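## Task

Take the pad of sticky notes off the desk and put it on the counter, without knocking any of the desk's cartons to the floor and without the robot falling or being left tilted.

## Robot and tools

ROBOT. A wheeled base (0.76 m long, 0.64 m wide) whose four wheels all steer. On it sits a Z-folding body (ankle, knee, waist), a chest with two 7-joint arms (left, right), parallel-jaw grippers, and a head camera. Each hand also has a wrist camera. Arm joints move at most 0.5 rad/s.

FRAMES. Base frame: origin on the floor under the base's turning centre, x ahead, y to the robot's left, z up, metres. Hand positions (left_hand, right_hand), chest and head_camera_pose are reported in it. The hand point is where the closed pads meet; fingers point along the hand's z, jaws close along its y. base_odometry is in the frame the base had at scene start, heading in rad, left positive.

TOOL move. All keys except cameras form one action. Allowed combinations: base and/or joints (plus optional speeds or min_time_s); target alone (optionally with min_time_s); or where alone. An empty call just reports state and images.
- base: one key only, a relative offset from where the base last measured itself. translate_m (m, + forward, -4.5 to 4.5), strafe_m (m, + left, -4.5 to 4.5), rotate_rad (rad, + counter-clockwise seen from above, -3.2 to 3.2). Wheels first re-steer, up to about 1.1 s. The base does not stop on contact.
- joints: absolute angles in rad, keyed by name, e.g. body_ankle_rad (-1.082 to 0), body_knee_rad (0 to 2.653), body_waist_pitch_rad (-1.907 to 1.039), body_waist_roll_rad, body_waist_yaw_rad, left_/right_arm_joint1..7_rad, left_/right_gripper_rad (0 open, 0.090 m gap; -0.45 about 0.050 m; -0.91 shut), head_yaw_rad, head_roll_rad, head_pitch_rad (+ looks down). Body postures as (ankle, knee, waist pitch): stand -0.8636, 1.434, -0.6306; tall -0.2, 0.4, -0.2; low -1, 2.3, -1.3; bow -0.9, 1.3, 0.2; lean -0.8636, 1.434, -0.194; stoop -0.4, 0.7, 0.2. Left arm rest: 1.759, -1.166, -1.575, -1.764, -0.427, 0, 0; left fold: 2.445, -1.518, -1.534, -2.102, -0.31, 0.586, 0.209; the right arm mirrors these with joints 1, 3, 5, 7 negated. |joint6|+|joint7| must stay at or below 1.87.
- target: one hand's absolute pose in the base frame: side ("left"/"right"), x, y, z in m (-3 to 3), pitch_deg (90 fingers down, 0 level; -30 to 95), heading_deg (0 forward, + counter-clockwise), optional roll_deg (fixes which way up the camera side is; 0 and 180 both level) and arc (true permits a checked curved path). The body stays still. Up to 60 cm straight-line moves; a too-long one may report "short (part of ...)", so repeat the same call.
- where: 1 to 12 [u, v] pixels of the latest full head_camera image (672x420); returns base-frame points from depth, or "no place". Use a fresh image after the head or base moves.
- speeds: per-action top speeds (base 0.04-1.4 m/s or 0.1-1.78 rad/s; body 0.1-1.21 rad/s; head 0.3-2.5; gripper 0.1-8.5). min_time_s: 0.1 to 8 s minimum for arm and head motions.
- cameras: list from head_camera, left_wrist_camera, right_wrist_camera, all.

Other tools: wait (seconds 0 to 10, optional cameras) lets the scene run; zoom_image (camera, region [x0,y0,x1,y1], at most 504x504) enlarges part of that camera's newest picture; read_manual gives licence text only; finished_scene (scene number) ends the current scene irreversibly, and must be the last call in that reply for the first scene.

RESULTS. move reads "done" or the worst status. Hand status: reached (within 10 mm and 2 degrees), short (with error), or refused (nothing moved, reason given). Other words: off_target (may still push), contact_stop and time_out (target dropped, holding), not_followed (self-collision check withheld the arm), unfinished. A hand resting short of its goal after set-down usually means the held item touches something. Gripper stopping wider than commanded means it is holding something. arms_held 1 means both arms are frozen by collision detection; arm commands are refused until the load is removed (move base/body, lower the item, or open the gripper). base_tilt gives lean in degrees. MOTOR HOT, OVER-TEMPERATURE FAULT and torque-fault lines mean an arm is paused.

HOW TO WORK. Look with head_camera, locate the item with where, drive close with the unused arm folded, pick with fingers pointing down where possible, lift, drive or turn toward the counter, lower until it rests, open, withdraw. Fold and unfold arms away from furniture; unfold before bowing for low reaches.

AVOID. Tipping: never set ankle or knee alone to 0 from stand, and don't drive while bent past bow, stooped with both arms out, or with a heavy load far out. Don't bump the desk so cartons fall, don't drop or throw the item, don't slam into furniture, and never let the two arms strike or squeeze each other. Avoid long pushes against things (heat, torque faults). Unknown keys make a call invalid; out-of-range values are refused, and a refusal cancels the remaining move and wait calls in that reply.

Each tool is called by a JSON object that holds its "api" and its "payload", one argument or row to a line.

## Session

{"api": "move", "payload": {
  "joints": {"head_yaw_rad": 1.0},
  "speeds": {"head_yaw_rad": 2.5},
  "cameras": ["head_camera"]
}}

{"api": "move", "payload": {
  "joints": {"head_yaw_rad": -1.2},
  "speeds": {"head_yaw_rad": 2.5},
  "cameras": ["head_camera"]
}}

Scene clock: 0.93 s.
Joint torques (N m): left_arm=[-16.8 10.94 -6.05 -13.96 0.07 -2.54 0.12] | right_arm=[14.63 8.28 5.89 -14.11 0.09 -2.29 0.03]
move: done
base_odometry: x=+0.000 y=+0.000 heading=+0.000
turned_by_wheels: +0.000
turned_by_imu: +0.000
base_tilt: forward=+0.1 right=+0.8
base_status: not commanded
joint_positions: body_ankle_rad=-0.864 body_knee_rad=+1.434 body_waist_pitch_rad=-0.631 body_waist_roll_rad=+0.000 body_waist_yaw_rad=+0.000 left_arm_joint1_rad=+1.737 left_arm_joint2_rad=-1.164 left_arm_joint3_rad=-1.607 left_arm_joint4_rad=-1.798 left_arm_joint5_rad=-0.436 left_arm_joint6_rad=-0.012 left_arm_joint7_rad=-0.008 left_gripper_rad=+0.000 right_arm_joint1_rad=-1.779 right_arm_joint2_rad=-1.191 right_arm_joint3_rad=+1.554 right_arm_joint4_rad=-1.726 right_arm_joint5_rad=+0.418 right_arm_joint6_rad=+0.064 right_arm_joint7_rad=+0.013 right_gripper_rad=+0.000 head_yaw_rad=+1.000 head_roll_rad=+0.000 head_pitch_rad=+0.000
joint_status: all done
arms_held: 0
arms_held_load: -
chest: x=+0.0060 y=+0.0000 z=+1.1944 quat_wxyz=(+1.000, +0.000, -0.030, +0.000) (m; base frame)
head_camera_pose: x=+0.0016 y=+0.0989 z=+1.5599 quat_wxyz=(+0.542, -0.792, +0.203, -0.194) (m; base frame)
left_hand: x=+0.6065 y=+0.3274 z=+0.9894 quat_wxyz=(+0.033, +0.660, -0.014, +0.750) pitch_deg=-7.4 heading_deg=-3.8 roll_deg=+178.7 fingers_toward=(+0.99, -0.06, +0.13) jaws_along=(-0.07, -1.00, +0.02) (m; base frame)
right_hand: x=+0.5958 y=-0.3072 z=+0.8862 quat_wxyz=(+0.046, -0.732, -0.015, -0.679) pitch_deg=+4.2 heading_deg=+5.0 roll_deg=+182.7 fingers_toward=(+0.99, +0.09, -0.07) jaws_along=(+0.08, -1.00, -0.05) (m; base frame)
pictures: head_camera
camera_calibration:
head_camera: T_world_to_cam=[[0.842281, -0.53201, 0.0867644, -0.0840658], [-0.112388, -0.330747, -0.937003, 1.49449], [0.527192, 0.779469, -0.338374, 0.449884], [0, 0, 0, 1]] pos_world=[0.00159487, 0.0989048, 1.55987]

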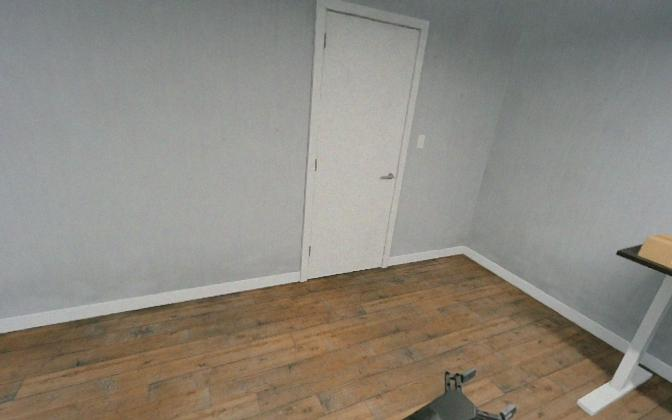

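Scene clock: 2.37 s.
Joint torques (N m): left_arm=[-17.16 10.8 -5.97 -13.98 -0.01 -2.57 0.09] | right_arm=[15.09 7.83 5.96 -14.02 0.22 -2.33 0.01]
move: done
base_odometry: x=+0.000 y=+0.000 heading=+0.000
turned_by_wheels: +0.000
turned_by_imu: +0.000
base_tilt: forward=+0.2 right=+0.8
base_status: not commanded
joint_positions: body_ankle_rad=-0.864 body_knee_rad=+1.434 body_waist_pitch_rad=-0.631 body_waist_roll_rad=+0.000 body_waist_yaw_rad=+0.000 left_arm_joint1_rad=+1.737 left_arm_joint2_rad=-1.164 left_arm_joint3_rad=-1.607 left_arm_joint4_rad=-1.798 left_arm_joint5_rad=-0.436 left_arm_joint6_rad=-0.012 left_arm_joint7_rad=-0.008 left_gripper_rad=+0.000 right_arm_joint1_rad=-1.779 right_arm_joint2_rad=-1.191 right_arm_joint3_rad=+1.554 right_arm_joint4_rad=-1.726 right_arm_joint5_rad=+0.418 right_arm_joint6_rad=+0.064 right_arm_joint7_rad=+0.013 right_gripper_rad=+0.000 head_yaw_rad=-1.200 head_roll_rad=+0.000 head_pitch_rad=+0.000
joint_status: all done
arms_held: 0
arms_held_load: -
chest: x=+0.0060 y=+0.0000 z=+1.1944 quat_wxyz=(+1.000, +0.000, -0.030, +0.000) (m; base frame)
head_camera_pose: x=+0.0328 y=-0.0830 z=+1.5618 quat_wxyz=(+0.116, -0.149, +0.808, -0.559) (m; base frame)
left_hand: x=+0.6065 y=+0.3274 z=+0.9894 quat_wxyz=(+0.033, +0.660, -0.014, +0.750) pitch_deg=-7.4 heading_deg=-3.8 roll_deg=+178.7 fingers_toward=(+0.99, -0.06, +0.13) jaws_along=(-0.07, -1.00, +0.02) (m; base frame)
right_hand: x=+0.5958 y=-0.3072 z=+0.8862 quat_wxyz=(+0.046, -0.732, -0.015, -0.679) pitch_deg=+4.2 heading_deg=+5.0 roll_deg=+182.7 fingers_toward=(+0.99, +0.09, -0.07) jaws_along=(+0.08, -1.00, -0.05) (m; base frame)
pictures: head_camera
camera_calibration:
head_camera: T_world_to_cam=[[-0.928658, -0.370376, -0.020388, 0.0316365], [-0.111502, 0.33115, -0.936967, 1.49446], [0.353782, -0.867848, -0.348823, 0.461145], [0, 0, 0, 1]] pos_world=[0.0328699, -0.0829685, 1.56176]

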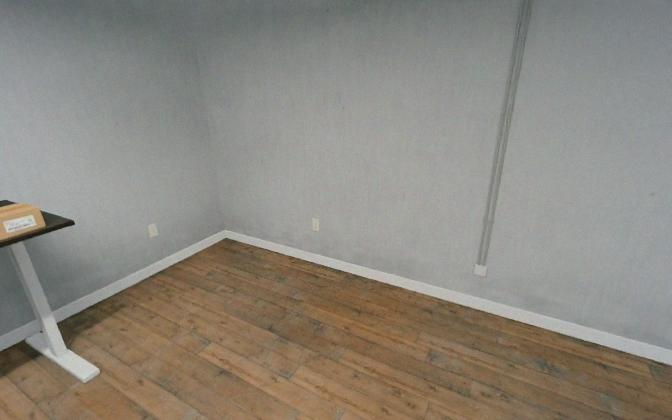

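{"api": "move", "payload": {
  "joints": {"head_yaw_rad": 0.0,"right_arm_joint1_rad": -2.445, "right_arm_joint2_rad": -1.518, "right_arm_joint3_rad": 1.534, "right_arm_joint4_rad": -2.102, "right_arm_joint5_rad": 0.31, "right_arm_joint6_rad": 0.586, "right_arm_joint7_rad": -0.209,"body_ankle_rad": -0.2, "body_knee_rad": 0.4, "body_waist_pitch_rad": -0.2},
  "speeds": {"head_yaw_rad": 2.5,"body_ankle_rad": 0.6},
  "cameras": ["head_camera"]
}}

Scene clock: 6.40 s.
Joint torques (N m): left_arm=[-15.14 10.61 -5.96 -13.96 0.06 -2.57 0.11] | right_arm=[-5.54 -0.36 0.44 -13.19 -0.62 -1.08 -0.08]
move: done
base_odometry: x=+0.000 y=+0.000 heading=+0.000
turned_by_wheels: +0.000
turned_by_imu: +0.000
base_tilt: forward=+0.2 right=+0.8
base_status: not commanded
joint_positions: body_ankle_rad=-0.200 body_knee_rad=+0.400 body_waist_pitch_rad=-0.200 body_waist_roll_rad=+0.000 body_waist_yaw_rad=+0.000 left_arm_joint1_rad=+1.737 left_arm_joint2_rad=-1.164 left_arm_joint3_rad=-1.607 left_arm_joint4_rad=-1.798 left_arm_joint5_rad=-0.436 left_arm_joint6_rad=-0.012 left_arm_joint7_rad=-0.008 left_gripper_rad=+0.000 right_arm_joint1_rad=-2.443 right_arm_joint2_rad=-1.516 right_arm_joint3_rad=+1.534 right_arm_joint4_rad=-2.102 right_arm_joint5_rad=+0.311 right_arm_joint6_rad=+0.585 right_arm_joint7_rad=-0.208 right_gripper_rad=+0.000 head_yaw_rad=+0.000 head_roll_rad=+0.000 head_pitch_rad=+0.000
joint_status: all done
arms_held: 0
arms_held_load: -
chest: x=+0.1059 y=+0.0000 z=+1.3667 quat_wxyz=(+1.000, +0.000, +0.000, +0.000) (m; base frame)
head_camera_pose: x=+0.1927 y=+0.0277 z=+1.7318 quat_wxyz=(+0.388, -0.595, +0.575, -0.406) (m; base frame)
left_hand: x=+0.6930 y=+0.3274 z=+1.1260 quat_wxyz=(+0.034, +0.682, -0.013, +0.730) pitch_deg=-3.9 heading_deg=-3.7 roll_deg=+178.4 fingers_toward=(+1.00, -0.06, +0.07) jaws_along=(-0.07, -1.00, +0.03) (m; base frame)
right_hand: x=+0.3601 y=-0.2401 z=+0.8011 quat_wxyz=(+0.031, -0.948, +0.095, -0.301) pitch_deg=+54.8 heading_deg=+0.1 roll_deg=+191.6 fingers_toward=(+0.58, +0.00, -0.82) jaws_along=(-0.16, -0.98, -0.12) (m; base frame)
pictures: head_camera
camera_calibration:
head_camera: T_world_to_cam=[[0.00945913, -0.999313, 0.0358446, -0.0361737], [-0.369374, -0.0368028, -0.928552, 1.6803], [0.929233, -0.00445676, -0.369468, 0.460964], [0, 0, 0, 1]] pos_world=[0.19266, 0.0277454, 1.73186]

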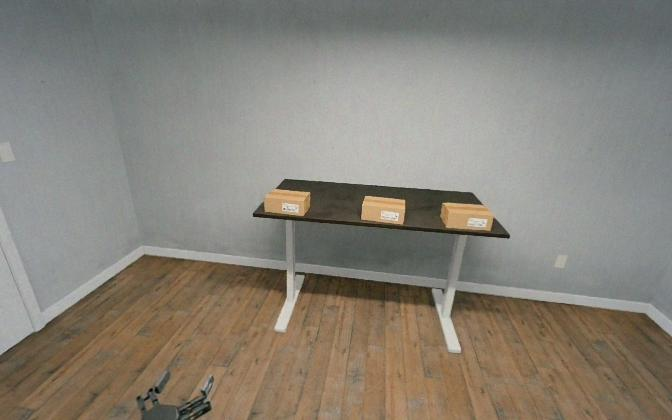

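{"api": "move", "payload": {
  "where": [
    [258,214],
    [505,236],
    [362,220],
    [404,223],
    [320,221],
    [420,228],
    [383,213]
  ]
}}

{"api": "move", "payload": {
  "target": {"side":"left","x":0.58,"y":0.25,"z":1.4,"pitch_deg":50,"heading_deg":0,"arc":true}
}}

{"api": "zoom_image", "payload": {
  "camera": "head_camera",
  "region": [250, 170, 520, 250]
}}

Scene clock: 7.20 s.
Joint torques (N m): left_arm=[-15.41 11.06 -6.05 -13.98 0.06 -2.57 0.03] | right_arm=[-4.77 -0.93 0.21 -13.11 -0.46 -1.15 -0.1]
base_odometry: x=+0.000 y=+0.000 heading=+0.000
turned_by_wheels: +0.000
turned_by_imu: +0.000
base_tilt: forward=+0.1 right=+0.9
where, head_camera: pixel (258, 214): x +1.986, y +0.486, z +0.971; pixel (505, 236): x +1.837, y -0.944, z +0.955; pixel (362, 220): x +1.940, y -0.140, z +0.976; pixel (404, 223): x +1.933, y -0.388, z +0.970; pixel (320, 221): x +1.941, y +0.109, z +0.960; pixel (420, 228): x +1.872, y -0.469, z +0.969; pixel (383, 213): x +1.936, y -0.259, z +1.028. By the robot's depth camera.
base_status: not commanded
joint_positions: body_ankle_rad=-0.200 body_knee_rad=+0.400 body_waist_pitch_rad=-0.200 body_waist_roll_rad=+0.000 body_waist_yaw_rad=+0.000 left_arm_joint1_rad=+1.737 left_arm_joint2_rad=-1.164 left_arm_joint3_rad=-1.607 left_arm_joint4_rad=-1.798 left_arm_joint5_rad=-0.436 left_arm_joint6_rad=-0.012 left_arm_joint7_rad=-0.008 left_gripper_rad=+0.000 right_arm_joint1_rad=-2.443 right_arm_joint2_rad=-1.516 right_arm_joint3_rad=+1.534 right_arm_joint4_rad=-2.102 right_arm_joint5_rad=+0.311 right_arm_joint6_rad=+0.585 right_arm_joint7_rad=-0.208 right_gripper_rad=+0.000 head_yaw_rad=+0.000 head_roll_rad=+0.000 head_pitch_rad=+0.000
joint_status: all done
arms_held: 0
arms_held_load: -
chest: x=+0.1059 y=+0.0000 z=+1.3667 quat_wxyz=(+1.000, +0.000, +0.000, +0.000) (m; base frame)
head_camera_pose: x=+0.1927 y=+0.0277 z=+1.7318 quat_wxyz=(+0.388, -0.595, +0.575, -0.406) (m; base frame)
left_hand: x=+0.6930 y=+0.3274 z=+1.1260 quat_wxyz=(+0.034, +0.682, -0.013, +0.730) pitch_deg=-3.9 heading_deg=-3.7 roll_deg=+178.4 fingers_toward=(+1.00, -0.06, +0.07) jaws_along=(-0.07, -1.00, +0.03) (m; base frame)
right_hand: x=+0.3601 y=-0.2401 z=+0.8011 quat_wxyz=(+0.031, -0.948, +0.095, -0.301) pitch_deg=+54.8 heading_deg=+0.1 roll_deg=+191.6 fingers_toward=(+0.58, +0.00, -0.82) jaws_along=(-0.16, -0.98, -0.12) (m; base frame)
pictures: none

Scene clock: 12.53 s.
Joint torques (N m): left_arm=[-15.86 8.42 -5.89 12.4 1.07 0.95 -0.29] | right_arm=[-4.44 -0.39 0.33 -13.14 -0.44 -1.17 -0.15]
move: done
base_odometry: x=+0.000 y=+0.000 heading=+0.000
turned_by_wheels: +0.000
turned_by_imu: -0.001
base_tilt: forward=+0.2 right=+0.8
base_status: not commanded
joint_positions: body_ankle_rad=-0.200 body_knee_rad=+0.400 body_waist_pitch_rad=-0.200 body_waist_roll_rad=+0.000 body_waist_yaw_rad=+0.000 left_arm_joint1_rad=+1.474 left_arm_joint2_rad=+1.082 left_arm_joint3_rad=-1.896 left_arm_joint4_rad=-1.875 left_arm_joint5_rad=-0.021 left_arm_joint6_rad=-0.742 left_arm_joint7_rad=-0.589 left_gripper_rad=+0.000 right_arm_joint1_rad=-2.443 right_arm_joint2_rad=-1.517 right_arm_joint3_rad=+1.534 right_arm_joint4_rad=-2.102 right_arm_joint5_rad=+0.311 right_arm_joint6_rad=+0.585 right_arm_joint7_rad=-0.208 right_gripper_rad=+0.000 head_yaw_rad=+0.000 head_roll_rad=+0.000 head_pitch_rad=+0.000
joint_status: not commanded
arms_held: 0
arms_held_load: -
chest: x=+0.1059 y=+0.0000 z=+1.3667 quat_wxyz=(+1.000, +0.000, +0.000, +0.000) (m; base frame)
head_camera_pose: x=+0.1927 y=+0.0277 z=+1.7318 quat_wxyz=(+0.388, -0.595, +0.575, -0.406) (m; base frame)
left_hand: x=+0.5806 y=+0.2496 z=+1.3995 quat_wxyz=(-0.342, +0.001, -0.940, +0.003) pitch_deg=+50.0 heading_deg=-0.4 roll_deg=-0.6 fingers_toward=(+0.64, -0.01, -0.77) jaws_along=(+0.00, +1.00, -0.01) (m; base frame)
left_hand_status: reached (checked arc, turning the hand the other way up, to end with the hand's camera side up, planned for 4.8 s): 1 mm and 0.4 deg off.
right_hand: x=+0.3598 y=-0.2401 z=+0.8010 quat_wxyz=(+0.031, -0.949, +0.096, -0.300) pitch_deg=+54.9 heading_deg=+0.1 roll_deg=+191.6 fingers_toward=(+0.58, +0.00, -0.82) jaws_along=(-0.16, -0.98, -0.12) (m; base frame)
pictures: none

Scaled by 1.867.
This view is cut from an older image: the scene may have changed since it was taken.

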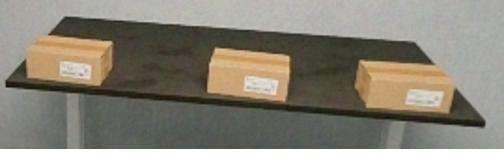

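{"api": "move", "payload": {
  "base": {"rotate_rad": -0.1}
}}

{"api": "move", "payload": {
  "base": {"translate_m": 1.0},
  "joints": {"body_ankle_rad": -0.4, "body_knee_rad": 0.7, "body_waist_pitch_rad": 0.2,"head_pitch_rad":0.1},
  "speeds": {"translate_m": 0.7,"body_ankle_rad": 0.4},
  "cameras": ["head_camera"]
}}

{"api": "move", "payload": {
  "target": {"side":"left","x":0.74,"y":0.22,"z":1.2,"pitch_deg":65,"heading_deg":-10,"arc":true},
  "cameras": ["head_camera"]
}}

Scene clock: 15.63 s.
Joint torques (N m): left_arm=[-15.47 7.93 -5.76 12.53 1.01 1.03 -0.15] | right_arm=[-4.04 -0.58 0.37 -13.13 -0.67 -1.2 0.01]
move: done
base_odometry: x=+0.000 y=+0.000 heading=-0.100
turned_by_wheels: -0.100
turned_by_imu: -0.100
base_tilt: forward=+0.3 right=+0.8
base_status: done
joint_positions: body_ankle_rad=-0.200 body_knee_rad=+0.400 body_waist_pitch_rad=-0.200 body_waist_roll_rad=+0.000 body_waist_yaw_rad=+0.000 left_arm_joint1_rad=+1.473 left_arm_joint2_rad=+1.084 left_arm_joint3_rad=-1.896 left_arm_joint4_rad=-1.875 left_arm_joint5_rad=-0.021 left_arm_joint6_rad=-0.742 left_arm_joint7_rad=-0.589 left_gripper_rad=+0.000 right_arm_joint1_rad=-2.444 right_arm_joint2_rad=-1.517 right_arm_joint3_rad=+1.534 right_arm_joint4_rad=-2.102 right_arm_joint5_rad=+0.311 right_arm_joint6_rad=+0.585 right_arm_joint7_rad=-0.208 right_gripper_rad=+0.000 head_yaw_rad=+0.000 head_roll_rad=+0.000 head_pitch_rad=+0.000
joint_status: not commanded
arms_held: 0
arms_held_load: -
chest: x=+0.1059 y=+0.0000 z=+1.3667 quat_wxyz=(+1.000, +0.000, +0.000, +0.000) (m; base frame)
head_camera_pose: x=+0.1927 y=+0.0276 z=+1.7318 quat_wxyz=(+0.388, -0.595, +0.575, -0.406) (m; base frame)
left_hand: x=+0.5804 y=+0.2495 z=+1.3999 quat_wxyz=(-0.342, +0.001, -0.940, +0.002) pitch_deg=+50.0 heading_deg=-0.3 roll_deg=-0.4 fingers_toward=(+0.64, +0.00, -0.77) jaws_along=(+0.00, +1.00, +0.00) (m; base frame)
right_hand: x=+0.3591 y=-0.2402 z=+0.8007 quat_wxyz=(+0.031, -0.949, +0.096, -0.300) pitch_deg=+54.9 heading_deg=+0.1 roll_deg=+191.6 fingers_toward=(+0.57, +0.00, -0.82) jaws_along=(-0.16, -0.98, -0.12) (m; base frame)
pictures: none

Scene clock: 20.13 s.
Joint torques (N m): left_arm=[-24.25 7.85 -7.09 9.88 0.58 0.15 -0.06] | right_arm=[-16.37 -0.06 -0.18 -7.99 -0.51 -0.32 -0.2]
move: done
base_odometry: x=+0.995 y=-0.097 heading=-0.098
turned_by_wheels: +0.002
turned_by_imu: +0.000
base_tilt: forward=+0.3 right=+0.8
base_status: done
joint_positions: body_ankle_rad=-0.400 body_knee_rad=+0.700 body_waist_pitch_rad=+0.200 body_waist_roll_rad=+0.000 body_waist_yaw_rad=+0.000 left_arm_joint1_rad=+1.473 left_arm_joint2_rad=+1.084 left_arm_joint3_rad=-1.896 left_arm_joint4_rad=-1.876 left_arm_joint5_rad=-0.021 left_arm_joint6_rad=-0.743 left_arm_joint7_rad=-0.590 left_gripper_rad=+0.000 right_arm_joint1_rad=-2.443 right_arm_joint2_rad=-1.517 right_arm_joint3_rad=+1.534 right_arm_joint4_rad=-2.102 right_arm_joint5_rad=+0.311 right_arm_joint6_rad=+0.586 right_arm_joint7_rad=-0.208 right_gripper_rad=+0.000 head_yaw_rad=+0.000 head_roll_rad=+0.000 head_pitch_rad=+0.100
joint_status: all done
arms_held: 0
arms_held_load: -
chest: x=+0.2937 y=+0.0000 z=+1.2800 quat_wxyz=(+0.969, +0.000, +0.248, +0.000) (m; base frame)
head_camera_pose: x=+0.5491 y=+0.0276 z=+1.5448 quat_wxyz=(+0.201, -0.688, +0.664, -0.212) (m; base frame)
left_hand: x=+0.7256 y=+0.2497 z=+1.0814 quat_wxyz=(-0.098, +0.001, -0.995, +0.002) pitch_deg=+78.7 heading_deg=-0.9 roll_deg=-1.0 fingers_toward=(+0.20, +0.00, -0.98) jaws_along=(+0.00, +1.00, +0.00) (m; base frame)
right_hand: x=+0.2446 y=-0.2401 z=+0.6619 quat_wxyz=(+0.006, -0.993, +0.100, -0.056) pitch_deg=+83.6 heading_deg=+0.4 roll_deg=+191.9 fingers_toward=(+0.11, +0.00, -0.99) jaws_along=(-0.20, -0.98, -0.02) (m; base frame)
pictures: head_camera
camera_calibration:
head_camera: T_world_to_cam=[[0.0277791, -0.999319, 0.0242859, -0.0251433], [-0.82942, -0.036603, -0.557425, 1.31754], [0.557934, -0.00465846, -0.829872, 0.975826], [0, 0, 0, 1]] pos_world=[0.549042, 0.0276454, 1.54485]

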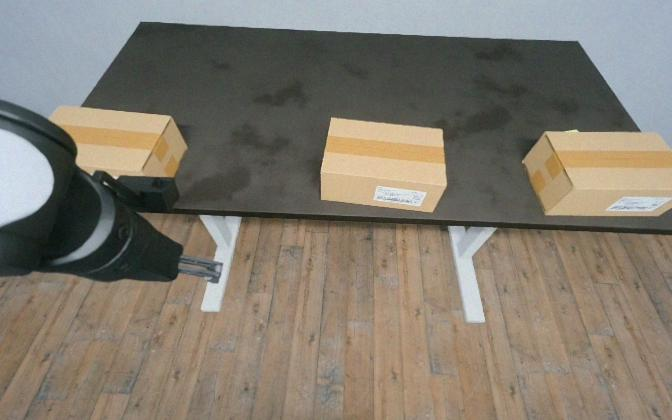

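Scene clock: 21.50 s.
Joint torques (N m): left_arm=[-19.86 5.87 -7.83 11.58 0.88 0.49 0.48] | right_arm=[-16.2 -0.29 -0.21 -7.93 -0.43 -0.42 -0.25]
move: done
base_odometry: x=+0.995 y=-0.097 heading=-0.098
turned_by_wheels: +0.000
turned_by_imu: +0.000
base_tilt: forward=+0.1 right=+0.9
base_status: not commanded
joint_positions: body_ankle_rad=-0.400 body_knee_rad=+0.700 body_waist_pitch_rad=+0.200 body_waist_roll_rad=+0.000 body_waist_yaw_rad=+0.000 left_arm_joint1_rad=+1.213 left_arm_joint2_rad=+0.995 left_arm_joint3_rad=-1.989 left_arm_joint4_rad=-1.922 left_arm_joint5_rad=+0.084 left_arm_joint6_rad=-0.838 left_arm_joint7_rad=-0.561 left_gripper_rad=+0.000 right_arm_joint1_rad=-2.443 right_arm_joint2_rad=-1.517 right_arm_joint3_rad=+1.534 right_arm_joint4_rad=-2.102 right_arm_joint5_rad=+0.311 right_arm_joint6_rad=+0.586 right_arm_joint7_rad=-0.208 right_gripper_rad=+0.000 head_yaw_rad=+0.000 head_roll_rad=+0.000 head_pitch_rad=+0.100
joint_status: not commanded
arms_held: 0
arms_held_load: -
chest: x=+0.2937 y=+0.0000 z=+1.2800 quat_wxyz=(+0.969, +0.000, +0.248, +0.000) (m; base frame)
head_camera_pose: x=+0.5491 y=+0.0276 z=+1.5449 quat_wxyz=(+0.201, -0.688, +0.664, -0.212) (m; base frame)
left_hand: x=+0.7401 y=+0.2205 z=+1.1989 quat_wxyz=(-0.215, -0.085, -0.973, +0.017) pitch_deg=+65.1 heading_deg=-9.5 roll_deg=+0.4 fingers_toward=(+0.42, -0.07, -0.91) jaws_along=(+0.17, +0.99, +0.00) (m; base frame)
left_hand_status: reached (straight line, to end with the hand's camera side up, planned for 0.9 s): 1 mm and 0.2 deg off.
right_hand: x=+0.2446 y=-0.2401 z=+0.6619 quat_wxyz=(+0.006, -0.993, +0.100, -0.056) pitch_deg=+83.6 heading_deg=+0.3 roll_deg=+191.9 fingers_toward=(+0.11, +0.00, -0.99) jaws_along=(-0.20, -0.98, -0.02) (m; base frame)
pictures: head_camera
camera_calibration:
head_camera: T_world_to_cam=[[0.0277782, -0.999319, 0.0242882, -0.0251464], [-0.829389, -0.0366039, -0.557471, 1.31759], [0.55798, -0.00465883, -0.829841, 0.975754], [0, 0, 0, 1]] pos_world=[0.549042, 0.0276454, 1.54485]

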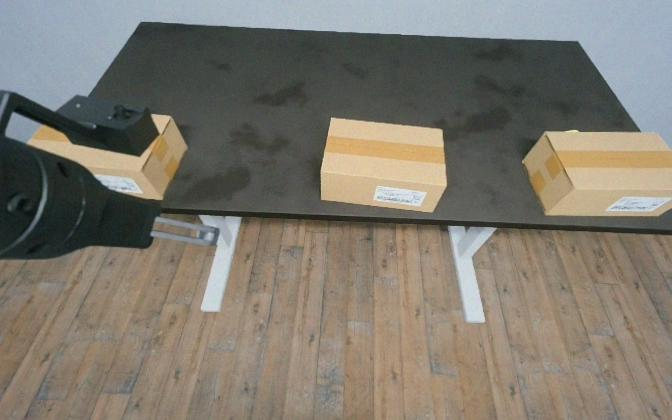

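{"api": "move", "payload": {
  "where": [
    [571,131],
    [560,220],
    [525,165],
    [560,134],
    [400,212],
    [250,210]
  ]
}}

{"api": "move", "payload": {
  "base": {"strafe_m": -0.5},
  "speeds": {"strafe_m": 0.4}
}}

{"api": "move", "payload": {
  "base": {"translate_m": 0.34},
  "joints": {"head_pitch_rad":0.3},
  "cameras": ["head_camera","left_wrist_camera"]
}}

Scene clock: 24.73 s.
Joint torques (N m): left_arm=[-19.91 5.77 -7.85 11.67 0.78 0.46 0.46] | right_arm=[-15.89 -0.2 -0.02 -7.97 -0.6 -0.35 -0.28]
base_odometry: x=+0.995 y=-0.097 heading=-0.098
turned_by_wheels: +0.000
turned_by_imu: +0.000
base_tilt: forward=+0.3 right=+0.8
where, head_camera: pixel (571, 131): x +1.184, y -0.563, z +0.995; pixel (560, 220): x +0.938, y -0.470, z +0.957; pixel (525, 165): x +1.091, y -0.435, z +0.964; pixel (560, 134): x +1.099, y -0.466, z +1.059; pixel (400, 212): x +0.944, y -0.118, z +0.957; pixel (250, 210): x +0.932, y +0.209, z +0.961. By the robot's depth camera.
base_status: not commanded
joint_positions: body_ankle_rad=-0.400 body_knee_rad=+0.700 body_waist_pitch_rad=+0.200 body_waist_roll_rad=+0.000 body_waist_yaw_rad=+0.000 left_arm_joint1_rad=+1.213 left_arm_joint2_rad=+0.995 left_arm_joint3_rad=-1.989 left_arm_joint4_rad=-1.922 left_arm_joint5_rad=+0.084 left_arm_joint6_rad=-0.838 left_arm_joint7_rad=-0.561 left_gripper_rad=+0.000 right_arm_joint1_rad=-2.443 right_arm_joint2_rad=-1.517 right_arm_joint3_rad=+1.534 right_arm_joint4_rad=-2.102 right_arm_joint5_rad=+0.311 right_arm_joint6_rad=+0.586 right_arm_joint7_rad=-0.208 right_gripper_rad=+0.000 head_yaw_rad=+0.000 head_roll_rad=+0.000 head_pitch_rad=+0.100
joint_status: not commanded
arms_held: 0
arms_held_load: -
chest: x=+0.2937 y=+0.0000 z=+1.2800 quat_wxyz=(+0.969, +0.000, +0.248, +0.000) (m; base frame)
head_camera_pose: x=+0.5491 y=+0.0276 z=+1.5449 quat_wxyz=(+0.201, -0.688, +0.664, -0.212) (m; base frame)
left_hand: x=+0.7401 y=+0.2205 z=+1.1989 quat_wxyz=(-0.215, -0.085, -0.973, +0.017) pitch_deg=+65.1 heading_deg=-9.5 roll_deg=+0.4 fingers_toward=(+0.42, -0.07, -0.91) jaws_along=(+0.17, +0.99, +0.00) (m; base frame)
left_hand_status: reached (straight line, to end with the hand's camera side up, planned for 0.9 s): 1 mm and 0.2 deg off.
right_hand: x=+0.2446 y=-0.2401 z=+0.6619 quat_wxyz=(+0.006, -0.993, +0.100, -0.056) pitch_deg=+83.6 heading_deg=+0.3 roll_deg=+191.9 fingers_toward=(+0.11, +0.00, -0.99) jaws_along=(-0.20, -0.98, -0.02) (m; base frame)
pictures: none

Scene clock: 28.90 s.
Joint torques (N m): left_arm=[-19.36 7.3 -7.5 11.67 0.62 0.68 0.13] | right_arm=[-16.16 -0.55 0.04 -8.16 -0.3 -0.52 -0.1]
move: done
base_odometry: x=+0.947 y=-0.594 heading=-0.102
turned_by_wheels: -0.004
turned_by_imu: +0.002
base_tilt: forward=+0.2 right=+0.9
base_status: done
joint_positions: body_ankle_rad=-0.400 body_knee_rad=+0.700 body_waist_pitch_rad=+0.200 body_waist_roll_rad=+0.000 body_waist_yaw_rad=+0.000 left_arm_joint1_rad=+1.212 left_arm_joint2_rad=+0.993 left_arm_joint3_rad=-1.989 left_arm_joint4_rad=-1.922 left_arm_joint5_rad=+0.085 left_arm_joint6_rad=-0.838 left_arm_joint7_rad=-0.559 left_gripper_rad=+0.000 right_arm_joint1_rad=-2.444 right_arm_joint2_rad=-1.517 right_arm_joint3_rad=+1.534 right_arm_joint4_rad=-2.102 right_arm_joint5_rad=+0.311 right_arm_joint6_rad=+0.586 right_arm_joint7_rad=-0.208 right_gripper_rad=+0.000 head_yaw_rad=+0.000 head_roll_rad=+0.000 head_pitch_rad=+0.100
joint_status: not commanded
arms_held: 0
arms_held_load: -
chest: x=+0.2937 y=+0.0000 z=+1.2800 quat_wxyz=(+0.969, +0.000, +0.248, +0.000) (m; base frame)
head_camera_pose: x=+0.5491 y=+0.0276 z=+1.5449 quat_wxyz=(+0.201, -0.688, +0.664, -0.212) (m; base frame)
left_hand: x=+0.7400 y=+0.2199 z=+1.1994 quat_wxyz=(-0.215, -0.085, -0.973, +0.019) pitch_deg=+65.1 heading_deg=-10.0 roll_deg=+0.0 fingers_toward=(+0.42, -0.07, -0.91) jaws_along=(+0.17, +0.98, +0.00) (m; base frame)
right_hand: x=+0.2442 y=-0.2401 z=+0.6619 quat_wxyz=(+0.006, -0.993, +0.100, -0.055) pitch_deg=+83.6 heading_deg=+0.2 roll_deg=+191.8 fingers_toward=(+0.11, +0.00, -0.99) jaws_along=(-0.20, -0.98, -0.02) (m; base frame)
pictures: none

Scene clock: 32.53 s.
Joint torques (N m): left_arm=[-19.66 7.57 -7.61 11.66 0.59 0.68 0.16] | right_arm=[-15.74 -0.6 -0.4 -8.17 -0.39 -0.32 -0.17]
move: done
base_odometry: x=+1.286 y=-0.629 heading=-0.102
turned_by_wheels: +0.000
turned_by_imu: -0.005
base_tilt: forward=+0.2 right=+0.9
base_status: done
joint_positions: body_ankle_rad=-0.400 body_knee_rad=+0.700 body_waist_pitch_rad=+0.200 body_waist_roll_rad=+0.000 body_waist_yaw_rad=+0.000 left_arm_joint1_rad=+1.212 left_arm_joint2_rad=+0.993 left_arm_joint3_rad=-1.989 left_arm_joint4_rad=-1.922 left_arm_joint5_rad=+0.085 left_arm_joint6_rad=-0.838 left_arm_joint7_rad=-0.559 left_gripper_rad=+0.000 right_arm_joint1_rad=-2.443 right_arm_joint2_rad=-1.517 right_arm_joint3_rad=+1.534 right_arm_joint4_rad=-2.102 right_arm_joint5_rad=+0.311 right_arm_joint6_rad=+0.586 right_arm_joint7_rad=-0.208 right_gripper_rad=+0.000 head_yaw_rad=+0.000 head_roll_rad=+0.000 head_pitch_rad=+0.300
joint_status: all done
arms_held: 0
arms_held_load: -
chest: x=+0.2937 y=+0.0000 z=+1.2800 quat_wxyz=(+0.969, +0.000, +0.248, +0.000) (m; base frame)
head_camera_pose: x=+0.5530 y=+0.0276 z=+1.5162 quat_wxyz=(+0.134, -0.706, +0.681, -0.142) (m; base frame)
left_hand: x=+0.7399 y=+0.2200 z=+1.1994 quat_wxyz=(-0.215, -0.085, -0.973, +0.019) pitch_deg=+65.1 heading_deg=-10.0 roll_deg=+0.0 fingers_toward=(+0.42, -0.07, -0.91) jaws_along=(+0.17, +0.98, +0.00) (m; base frame)
right_hand: x=+0.2446 y=-0.2401 z=+0.6619 quat_wxyz=(+0.006, -0.993, +0.100, -0.056) pitch_deg=+83.6 heading_deg=+0.2 roll_deg=+191.8 fingers_toward=(+0.11, +0.00, -0.99) jaws_along=(-0.20, -0.98, -0.02) (m; base frame)
pictures: head_camera, left_wrist_camera
camera_calibration:
head_camera: T_world_to_cam=[[0.0319037, -0.999327, 0.0181164, -0.0174869], [-0.923638, -0.036404, -0.381533, 1.09034], [0.381936, -0.00456071, -0.924178, 1.19018], [0, 0, 0, 1]] pos_world=[0.553062, 0.0276457, 1.51626]
left_wrist_camera: T_world_to_cam=[[-0.173798, -0.984763, 0.0060668, 0.331237], [-0.983168, 0.173863, 0.0561395, 0.636814], [-0.0563388, 0.00379224, -0.998405, 1.37027], [0, 0, 0, 1]] pos_world=[0.760863, 0.210275, 1.33033]

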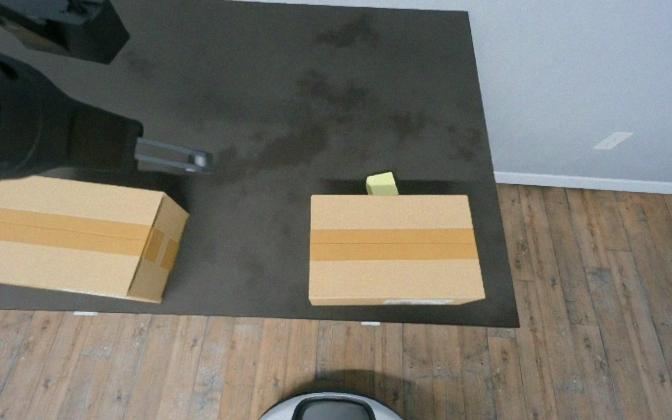

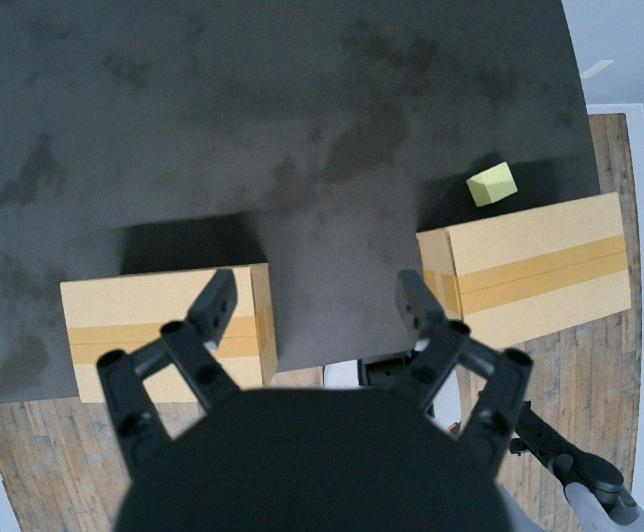

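{"api": "move", "payload": {
  "base": {"strafe_m": -0.12},
  "cameras": ["head_camera","left_wrist_camera"]
}}

{"api": "zoom_image", "payload": {
  "camera": "head_camera",
  "region": [280, 150, 370, 225]
}}

{"api": "zoom_image", "payload": {
  "camera": "left_wrist_camera",
  "region": [360, 130, 540, 280]
}}

Scene clock: 36.57 s.
Joint torques (N m): left_arm=[-19.2 6.88 -7.51 11.65 0.55 0.66 0.13] | right_arm=[-15.62 -0.56 -0.24 -8.14 -0.29 -0.4 -0.12]
move: done
base_odometry: x=+1.273 y=-0.748 heading=-0.103
turned_by_wheels: -0.001
turned_by_imu: -0.004
base_tilt: forward=+0.3 right=+0.9
base_status: done
joint_positions: body_ankle_rad=-0.400 body_knee_rad=+0.700 body_waist_pitch_rad=+0.200 body_waist_roll_rad=+0.000 body_waist_yaw_rad=+0.000 left_arm_joint1_rad=+1.212 left_arm_joint2_rad=+0.993 left_arm_joint3_rad=-1.989 left_arm_joint4_rad=-1.922 left_arm_joint5_rad=+0.085 left_arm_joint6_rad=-0.838 left_arm_joint7_rad=-0.559 left_gripper_rad=+0.000 right_arm_joint1_rad=-2.444 right_arm_joint2_rad=-1.517 right_arm_joint3_rad=+1.534 right_arm_joint4_rad=-2.102 right_arm_joint5_rad=+0.311 right_arm_joint6_rad=+0.586 right_arm_joint7_rad=-0.209 right_gripper_rad=+0.000 head_yaw_rad=+0.000 head_roll_rad=+0.000 head_pitch_rad=+0.300
joint_status: not commanded
arms_held: 0
arms_held_load: -
chest: x=+0.2937 y=+0.0000 z=+1.2800 quat_wxyz=(+0.969, +0.000, +0.248, +0.000) (m; base frame)
head_camera_pose: x=+0.5530 y=+0.0276 z=+1.5162 quat_wxyz=(+0.134, -0.706, +0.681, -0.142) (m; base frame)
left_hand: x=+0.7399 y=+0.2199 z=+1.1995 quat_wxyz=(-0.215, -0.085, -0.973, +0.019) pitch_deg=+65.0 heading_deg=-10.0 roll_deg=+0.0 fingers_toward=(+0.42, -0.07, -0.91) jaws_along=(+0.17, +0.98, +0.00) (m; base frame)
right_hand: x=+0.2443 y=-0.2403 z=+0.6619 quat_wxyz=(+0.006, -0.993, +0.100, -0.055) pitch_deg=+83.6 heading_deg=+0.0 roll_deg=+191.6 fingers_toward=(+0.11, +0.00, -0.99) jaws_along=(-0.20, -0.98, -0.02) (m; base frame)
pictures: head_camera, left_wrist_camera
camera_calibration:
head_camera: T_world_to_cam=[[0.031956, -0.999323, 0.0182486, -0.0177165], [-0.923601, -0.0365032, -0.381614, 1.09044], [0.382021, -0.00465963, -0.924142, 1.19009], [0, 0, 0, 1]] pos_world=[0.553062, 0.0276455, 1.51626]
left_wrist_camera: T_world_to_cam=[[-0.174117, -0.984709, 0.00555619, 0.331949], [-0.983124, 0.174153, 0.0560253, 0.636898], [-0.0561362, 0.00429254, -0.998414, 1.37012], [0, 0, 0, 1]] pos_world=[0.760861, 0.210075, 1.33042]

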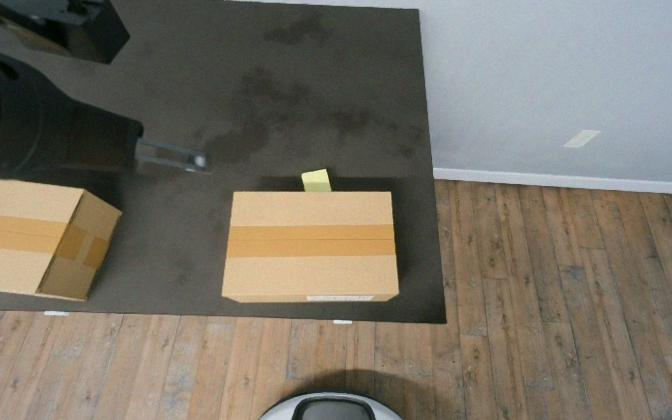

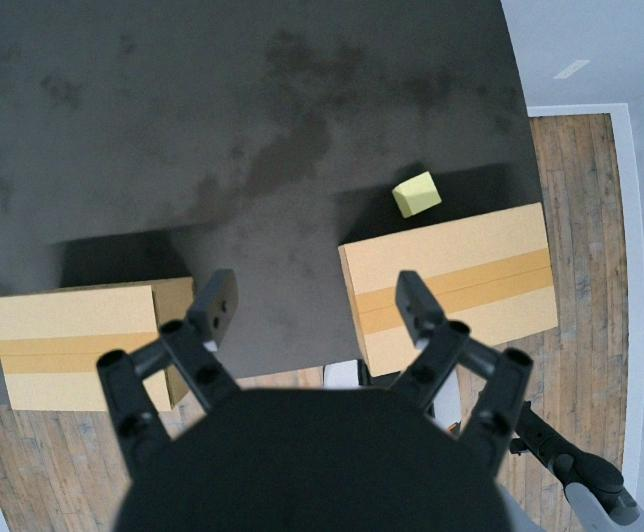

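Scaled by 5.600.

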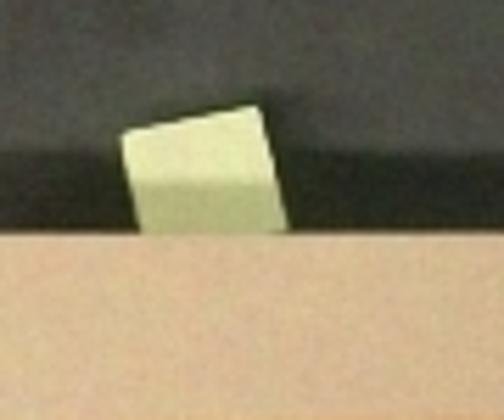

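Scaled by 2.800 from the camera's 644x532 image, which has a finer 1265x1045 frame.

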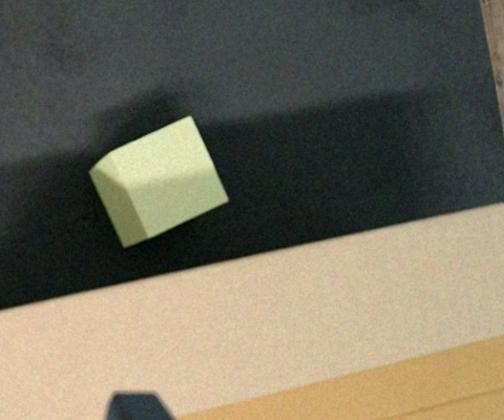

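{"api": "move", "payload": {
  "where": [
    [304,176],
    [324,171],
    [315,176],
    [316,185],
    [308,188],
    [327,188],
    [345,170],
    [235,196],
    [390,197]
  ]
}}

{"api": "zoom_image", "payload": {
  "camera": "left_wrist_camera",
  "region": [380, 160, 450, 230]
}}

Scene clock: 37.70 s.
Joint torques (N m): left_arm=[-18.96 7.09 -7.55 11.57 0.53 0.72 0.04] | right_arm=[-15.98 -0.58 -0.2 -8.19 -0.42 -0.31 -0.09]
base_odometry: x=+1.273 y=-0.748 heading=-0.103
turned_by_wheels: +0.000
turned_by_imu: +0.000
base_tilt: forward=+0.2 right=+0.8
where, head_camera: pixel (304, 176): x +0.834, y +0.085, z +0.993; pixel (324, 171): x +0.845, y +0.049, z +0.994; pixel (315, 176): x +0.834, y +0.065, z +0.993; pixel (316, 185): x +0.816, y +0.062, z +0.993; pixel (308, 188): x +0.809, y +0.076, z +0.993; pixel (327, 188): x +0.811, y +0.042, z +0.993; pixel (345, 170): x +0.869, y +0.009, z +0.957; pixel (235, 196): x +0.760, y +0.183, z +1.056; pixel (390, 197): x +0.768, y -0.060, z +1.056. By the robot's depth camera.
base_status: done
joint_positions: body_ankle_rad=-0.400 body_knee_rad=+0.700 body_waist_pitch_rad=+0.200 body_waist_roll_rad=+0.000 body_waist_yaw_rad=+0.000 left_arm_joint1_rad=+1.212 left_arm_joint2_rad=+0.993 left_arm_joint3_rad=-1.989 left_arm_joint4_rad=-1.922 left_arm_joint5_rad=+0.085 left_arm_joint6_rad=-0.838 left_arm_joint7_rad=-0.559 left_gripper_rad=+0.000 right_arm_joint1_rad=-2.444 right_arm_joint2_rad=-1.517 right_arm_joint3_rad=+1.534 right_arm_joint4_rad=-2.102 right_arm_joint5_rad=+0.311 right_arm_joint6_rad=+0.586 right_arm_joint7_rad=-0.209 right_gripper_rad=+0.000 head_yaw_rad=+0.000 head_roll_rad=+0.000 head_pitch_rad=+0.300
joint_status: not commanded
arms_held: 0
arms_held_load: -
chest: x=+0.2937 y=+0.0000 z=+1.2800 quat_wxyz=(+0.969, +0.000, +0.248, +0.000) (m; base frame)
head_camera_pose: x=+0.5530 y=+0.0276 z=+1.5162 quat_wxyz=(+0.134, -0.706, +0.681, -0.142) (m; base frame)
left_hand: x=+0.7399 y=+0.2199 z=+1.1995 quat_wxyz=(-0.215, -0.085, -0.973, +0.019) pitch_deg=+65.0 heading_deg=-10.0 roll_deg=+0.0 fingers_toward=(+0.42, -0.07, -0.91) jaws_along=(+0.17, +0.98, +0.00) (m; base frame)
right_hand: x=+0.2443 y=-0.2403 z=+0.6619 quat_wxyz=(+0.006, -0.993, +0.100, -0.055) pitch_deg=+83.6 heading_deg=+0.0 roll_deg=+191.6 fingers_toward=(+0.11, +0.00, -0.99) jaws_along=(-0.20, -0.98, -0.02) (m; base frame)
pictures: none

Scaled by 7.200 from the camera's 644x532 image, which has a finer 1265x1045 frame.
This view is cut from an older image: the scene may have changed since it was taken.

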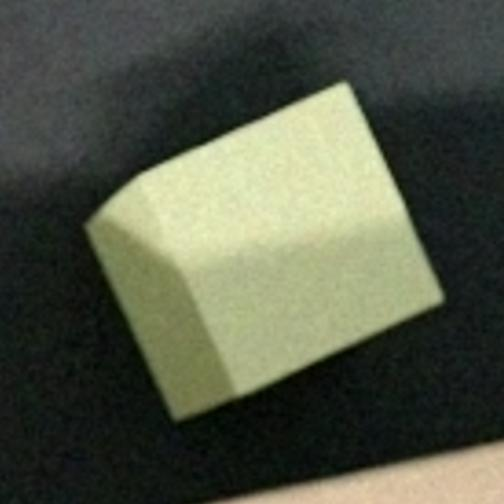

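{"api": "move", "payload": {
  "target": {"side":"left","x":0.817,"y":0.059,"z":1.08,"pitch_deg":90,"heading_deg":14,"roll_deg":0,"arc":true},
  "cameras": ["head_camera","left_wrist_camera"]
}}

Scene clock: 40.53 s.
Joint torques (N m): left_arm=[-19.16 6.56 -7.58 11.57 0.52 0.68 0.11] | right_arm=[-15.83 -0.57 -0.18 -8.11 -0.37 -0.31 -0.05]
move: refused
base_odometry: x=+1.273 y=-0.748 heading=-0.103
turned_by_wheels: +0.000
turned_by_imu: +0.000
base_tilt: forward=+0.2 right=+0.8
base_status: not commanded
joint_positions: body_ankle_rad=-0.400 body_knee_rad=+0.700 body_waist_pitch_rad=+0.200 body_waist_roll_rad=+0.000 body_waist_yaw_rad=+0.000 left_arm_joint1_rad=+1.212 left_arm_joint2_rad=+0.993 left_arm_joint3_rad=-1.989 left_arm_joint4_rad=-1.922 left_arm_joint5_rad=+0.085 left_arm_joint6_rad=-0.838 left_arm_joint7_rad=-0.559 left_gripper_rad=+0.000 right_arm_joint1_rad=-2.444 right_arm_joint2_rad=-1.517 right_arm_joint3_rad=+1.534 right_arm_joint4_rad=-2.102 right_arm_joint5_rad=+0.311 right_arm_joint6_rad=+0.586 right_arm_joint7_rad=-0.209 right_gripper_rad=+0.000 head_yaw_rad=+0.000 head_roll_rad=+0.000 head_pitch_rad=+0.300
joint_status: not commanded
arms_held: 0
arms_held_load: -
chest: x=+0.2937 y=+0.0000 z=+1.2800 quat_wxyz=(+0.969, +0.000, +0.248, +0.000) (m; base frame)
head_camera_pose: x=+0.5530 y=+0.0276 z=+1.5162 quat_wxyz=(+0.134, -0.706, +0.681, -0.142) (m; base frame)
left_hand: x=+0.7399 y=+0.2199 z=+1.1995 quat_wxyz=(-0.215, -0.085, -0.973, +0.019) pitch_deg=+65.0 heading_deg=-10.0 roll_deg=+0.0 fingers_toward=(+0.42, -0.07, -0.91) jaws_along=(+0.17, +0.98, +0.00) (m; base frame)
left_hand_status: refused: the best posture that gets there brings the left wrist within 0.00 rad of the stop that joints 6 and 7 share (needs 0.10 rad clear). Nothing moved. A plan exists at "x" 0.737, or at "pitch_deg" 80.
right_hand: x=+0.2443 y=-0.2403 z=+0.6619 quat_wxyz=(+0.006, -0.993, +0.100, -0.055) pitch_deg=+83.6 heading_deg=+0.0 roll_deg=+191.6 fingers_toward=(+0.11, +0.00, -0.99) jaws_along=(-0.20, -0.98, -0.02) (m; base frame)
pictures: head_camera, left_wrist_camera
camera_calibration:
head_camera: T_world_to_cam=[[0.031956, -0.999323, 0.0182486, -0.0177165], [-0.923601, -0.0365032, -0.381614, 1.09044], [0.382021, -0.00465963, -0.924142, 1.19009], [0, 0, 0, 1]] pos_world=[0.553062, 0.0276455, 1.51626]
left_wrist_camera: T_world_to_cam=[[-0.174117, -0.984709, 0.00555619, 0.331949], [-0.983124, 0.174153, 0.0560253, 0.636898], [-0.0561362, 0.00429254, -0.998414, 1.37012], [0, 0, 0, 1]] pos_world=[0.760861, 0.210075, 1.33042]

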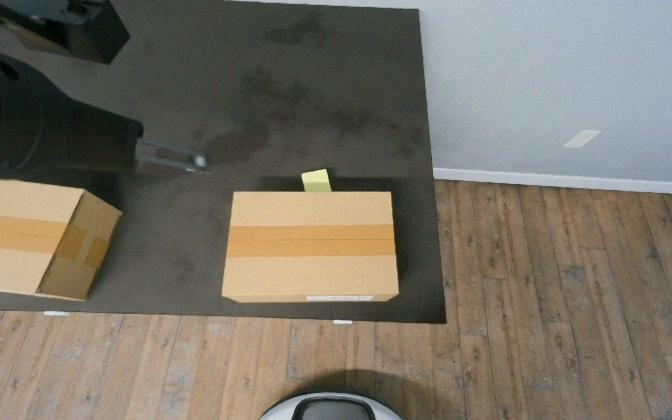

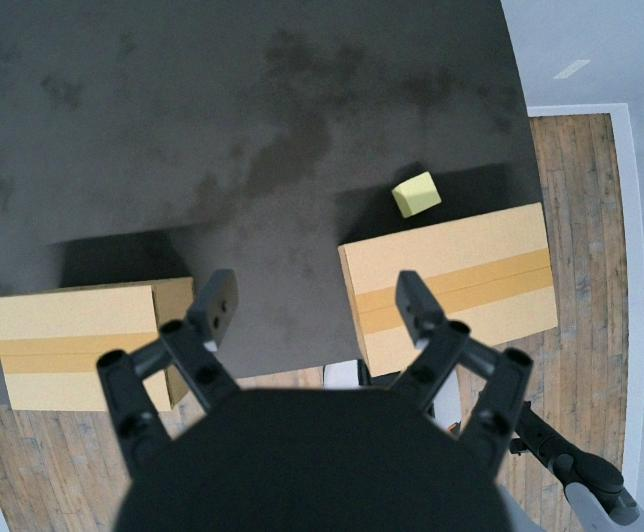

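{"api": "move", "payload": {
  "base": {"translate_m": 0.085}
}}

{"api": "move", "payload": {
  "target": {"side":"left","x":0.733,"y":0.059,"z":1.08,"pitch_deg":90,"heading_deg":14,"roll_deg":0,"arc":true},
  "cameras": ["head_camera","left_wrist_camera"]
}}

{"api": "zoom_image", "payload": {
  "camera": "left_wrist_camera",
  "region": [220, 120, 420, 300]
}}

Scene clock: 44.77 s.
Joint torques (N m): left_arm=[-18.94 6.6 -7.56 11.5 0.55 0.71 0.1] | right_arm=[-16.13 -0.23 -0.09 -7.97 -0.38 -0.38 -0.1]
move: done
base_odometry: x=+1.358 y=-0.756 heading=-0.103
turned_by_wheels: +0.001
turned_by_imu: +0.003
base_tilt: forward=+0.3 right=+0.8
base_status: done
joint_positions: body_ankle_rad=-0.400 body_knee_rad=+0.700 body_waist_pitch_rad=+0.200 body_waist_roll_rad=+0.000 body_waist_yaw_rad=+0.000 left_arm_joint1_rad=+1.212 left_arm_joint2_rad=+0.993 left_arm_joint3_rad=-1.989 left_arm_joint4_rad=-1.922 left_arm_joint5_rad=+0.085 left_arm_joint6_rad=-0.839 left_arm_joint7_rad=-0.559 left_gripper_rad=+0.000 right_arm_joint1_rad=-2.444 right_arm_joint2_rad=-1.517 right_arm_joint3_rad=+1.534 right_arm_joint4_rad=-2.102 right_arm_joint5_rad=+0.311 right_arm_joint6_rad=+0.586 right_arm_joint7_rad=-0.209 right_gripper_rad=+0.000 head_yaw_rad=+0.000 head_roll_rad=+0.000 head_pitch_rad=+0.300
joint_status: not commanded
arms_held: 0
arms_held_load: -
chest: x=+0.2936 y=+0.0000 z=+1.2801 quat_wxyz=(+0.969, +0.000, +0.247, +0.000) (m; base frame)
head_camera_pose: x=+0.5529 y=+0.0276 z=+1.5163 quat_wxyz=(+0.134, -0.706, +0.681, -0.142) (m; base frame)
left_hand: x=+0.7399 y=+0.2200 z=+1.1997 quat_wxyz=(-0.215, -0.085, -0.973, +0.019) pitch_deg=+65.0 heading_deg=-9.9 roll_deg=+0.0 fingers_toward=(+0.42, -0.07, -0.91) jaws_along=(+0.17, +0.98, +0.00) (m; base frame)
right_hand: x=+0.2444 y=-0.2402 z=+0.6619 quat_wxyz=(+0.006, -0.993, +0.100, -0.056) pitch_deg=+83.6 heading_deg=+0.0 roll_deg=+191.6 fingers_toward=(+0.11, +0.00, -0.99) jaws_along=(-0.20, -0.98, -0.02) (m; base frame)
pictures: none

Scene clock: 47.70 s.
Joint torques (N m): left_arm=[-29.01 -6.43 -2.59 12.86 -0.29 0.39 -0.28] | right_arm=[-16.03 -0.35 -0.29 -8.23 -0.36 -0.43 -0.07]
move: done
base_odometry: x=+1.358 y=-0.756 heading=-0.103
turned_by_wheels: +0.000
turned_by_imu: +0.000
base_tilt: forward=+0.4 right=+0.9
base_status: not commanded
joint_positions: body_ankle_rad=-0.400 body_knee_rad=+0.700 body_waist_pitch_rad=+0.200 body_waist_roll_rad=+0.000 body_waist_yaw_rad=+0.000 left_arm_joint1_rad=+1.721 left_arm_joint2_rad=+1.682 left_arm_joint3_rad=-2.032 left_arm_joint4_rad=-1.380 left_arm_joint5_rad=-0.951 left_arm_joint6_rad=-0.709 left_arm_joint7_rad=-0.981 left_gripper_rad=+0.000 right_arm_joint1_rad=-2.444 right_arm_joint2_rad=-1.517 right_arm_joint3_rad=+1.534 right_arm_joint4_rad=-2.102 right_arm_joint5_rad=+0.311 right_arm_joint6_rad=+0.586 right_arm_joint7_rad=-0.209 right_gripper_rad=+0.000 head_yaw_rad=+0.000 head_roll_rad=+0.000 head_pitch_rad=+0.300
joint_status: not commanded
arms_held: 0
arms_held_load: -
chest: x=+0.2936 y=+0.0000 z=+1.2801 quat_wxyz=(+0.969, +0.000, +0.247, +0.000) (m; base frame)
head_camera_pose: x=+0.5529 y=+0.0277 z=+1.5163 quat_wxyz=(+0.134, -0.706, +0.681, -0.142) (m; base frame)
left_hand: x=+0.7330 y=+0.0594 z=+1.0804 quat_wxyz=(+0.000, +0.122, -0.993, +0.001) pitch_deg=+89.9 heading_deg=+14.0 roll_deg=+0.0 fingers_toward=(+0.00, +0.00, -1.00) jaws_along=(-0.24, +0.97, +0.00) (m; base frame)
left_hand_status: reached (straight line, to end with the hand's camera side forward, planned for 2.4 s): 1 mm and 0.1 deg off.
right_hand: x=+0.2444 y=-0.2402 z=+0.6619 quat_wxyz=(+0.006, -0.993, +0.100, -0.056) pitch_deg=+83.6 heading_deg=+0.0 roll_deg=+191.6 fingers_toward=(+0.11, +0.00, -0.99) jaws_along=(-0.20, -0.98, -0.02) (m; base frame)
pictures: head_camera, left_wrist_camera
camera_calibration:
head_camera: T_world_to_cam=[[0.0320078, -0.999318, 0.0183861, -0.0179493], [-0.923514, -0.0366047, -0.381814, 1.09056], [0.382227, -0.00475878, -0.924056, 1.19001], [0, 0, 0, 1]] pos_world=[0.552862, 0.0276454, 1.51636]
left_wrist_camera: T_world_to_cam=[[0.243756, -0.969805, 0.00789, -0.136351], [-0.855525, -0.211186, 0.472734, 0.143862], [-0.456793, -0.121982, -0.88117, 1.42602], [0, 0, 0, 1]] pos_world=[0.807708, 0.0720959, 1.18963]

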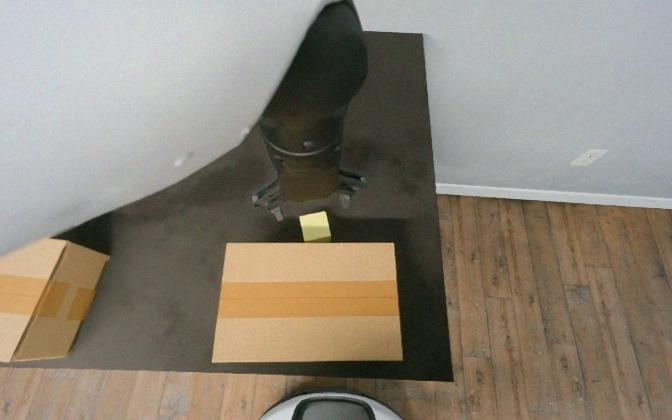

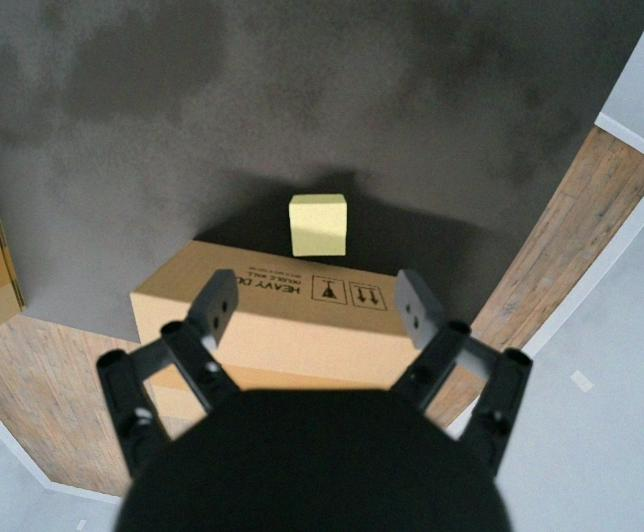

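Scaled by 2.520 from the camera's 644x532 image, which has a finer 1265x1045 frame.

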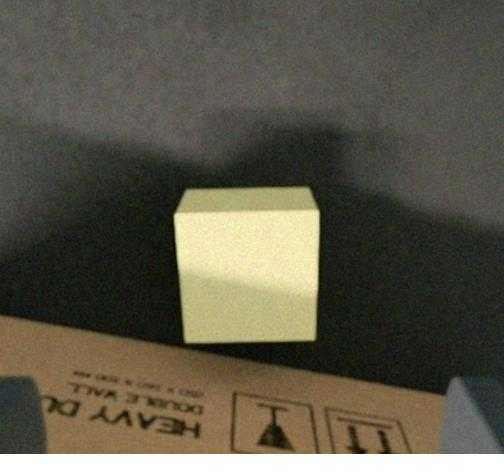

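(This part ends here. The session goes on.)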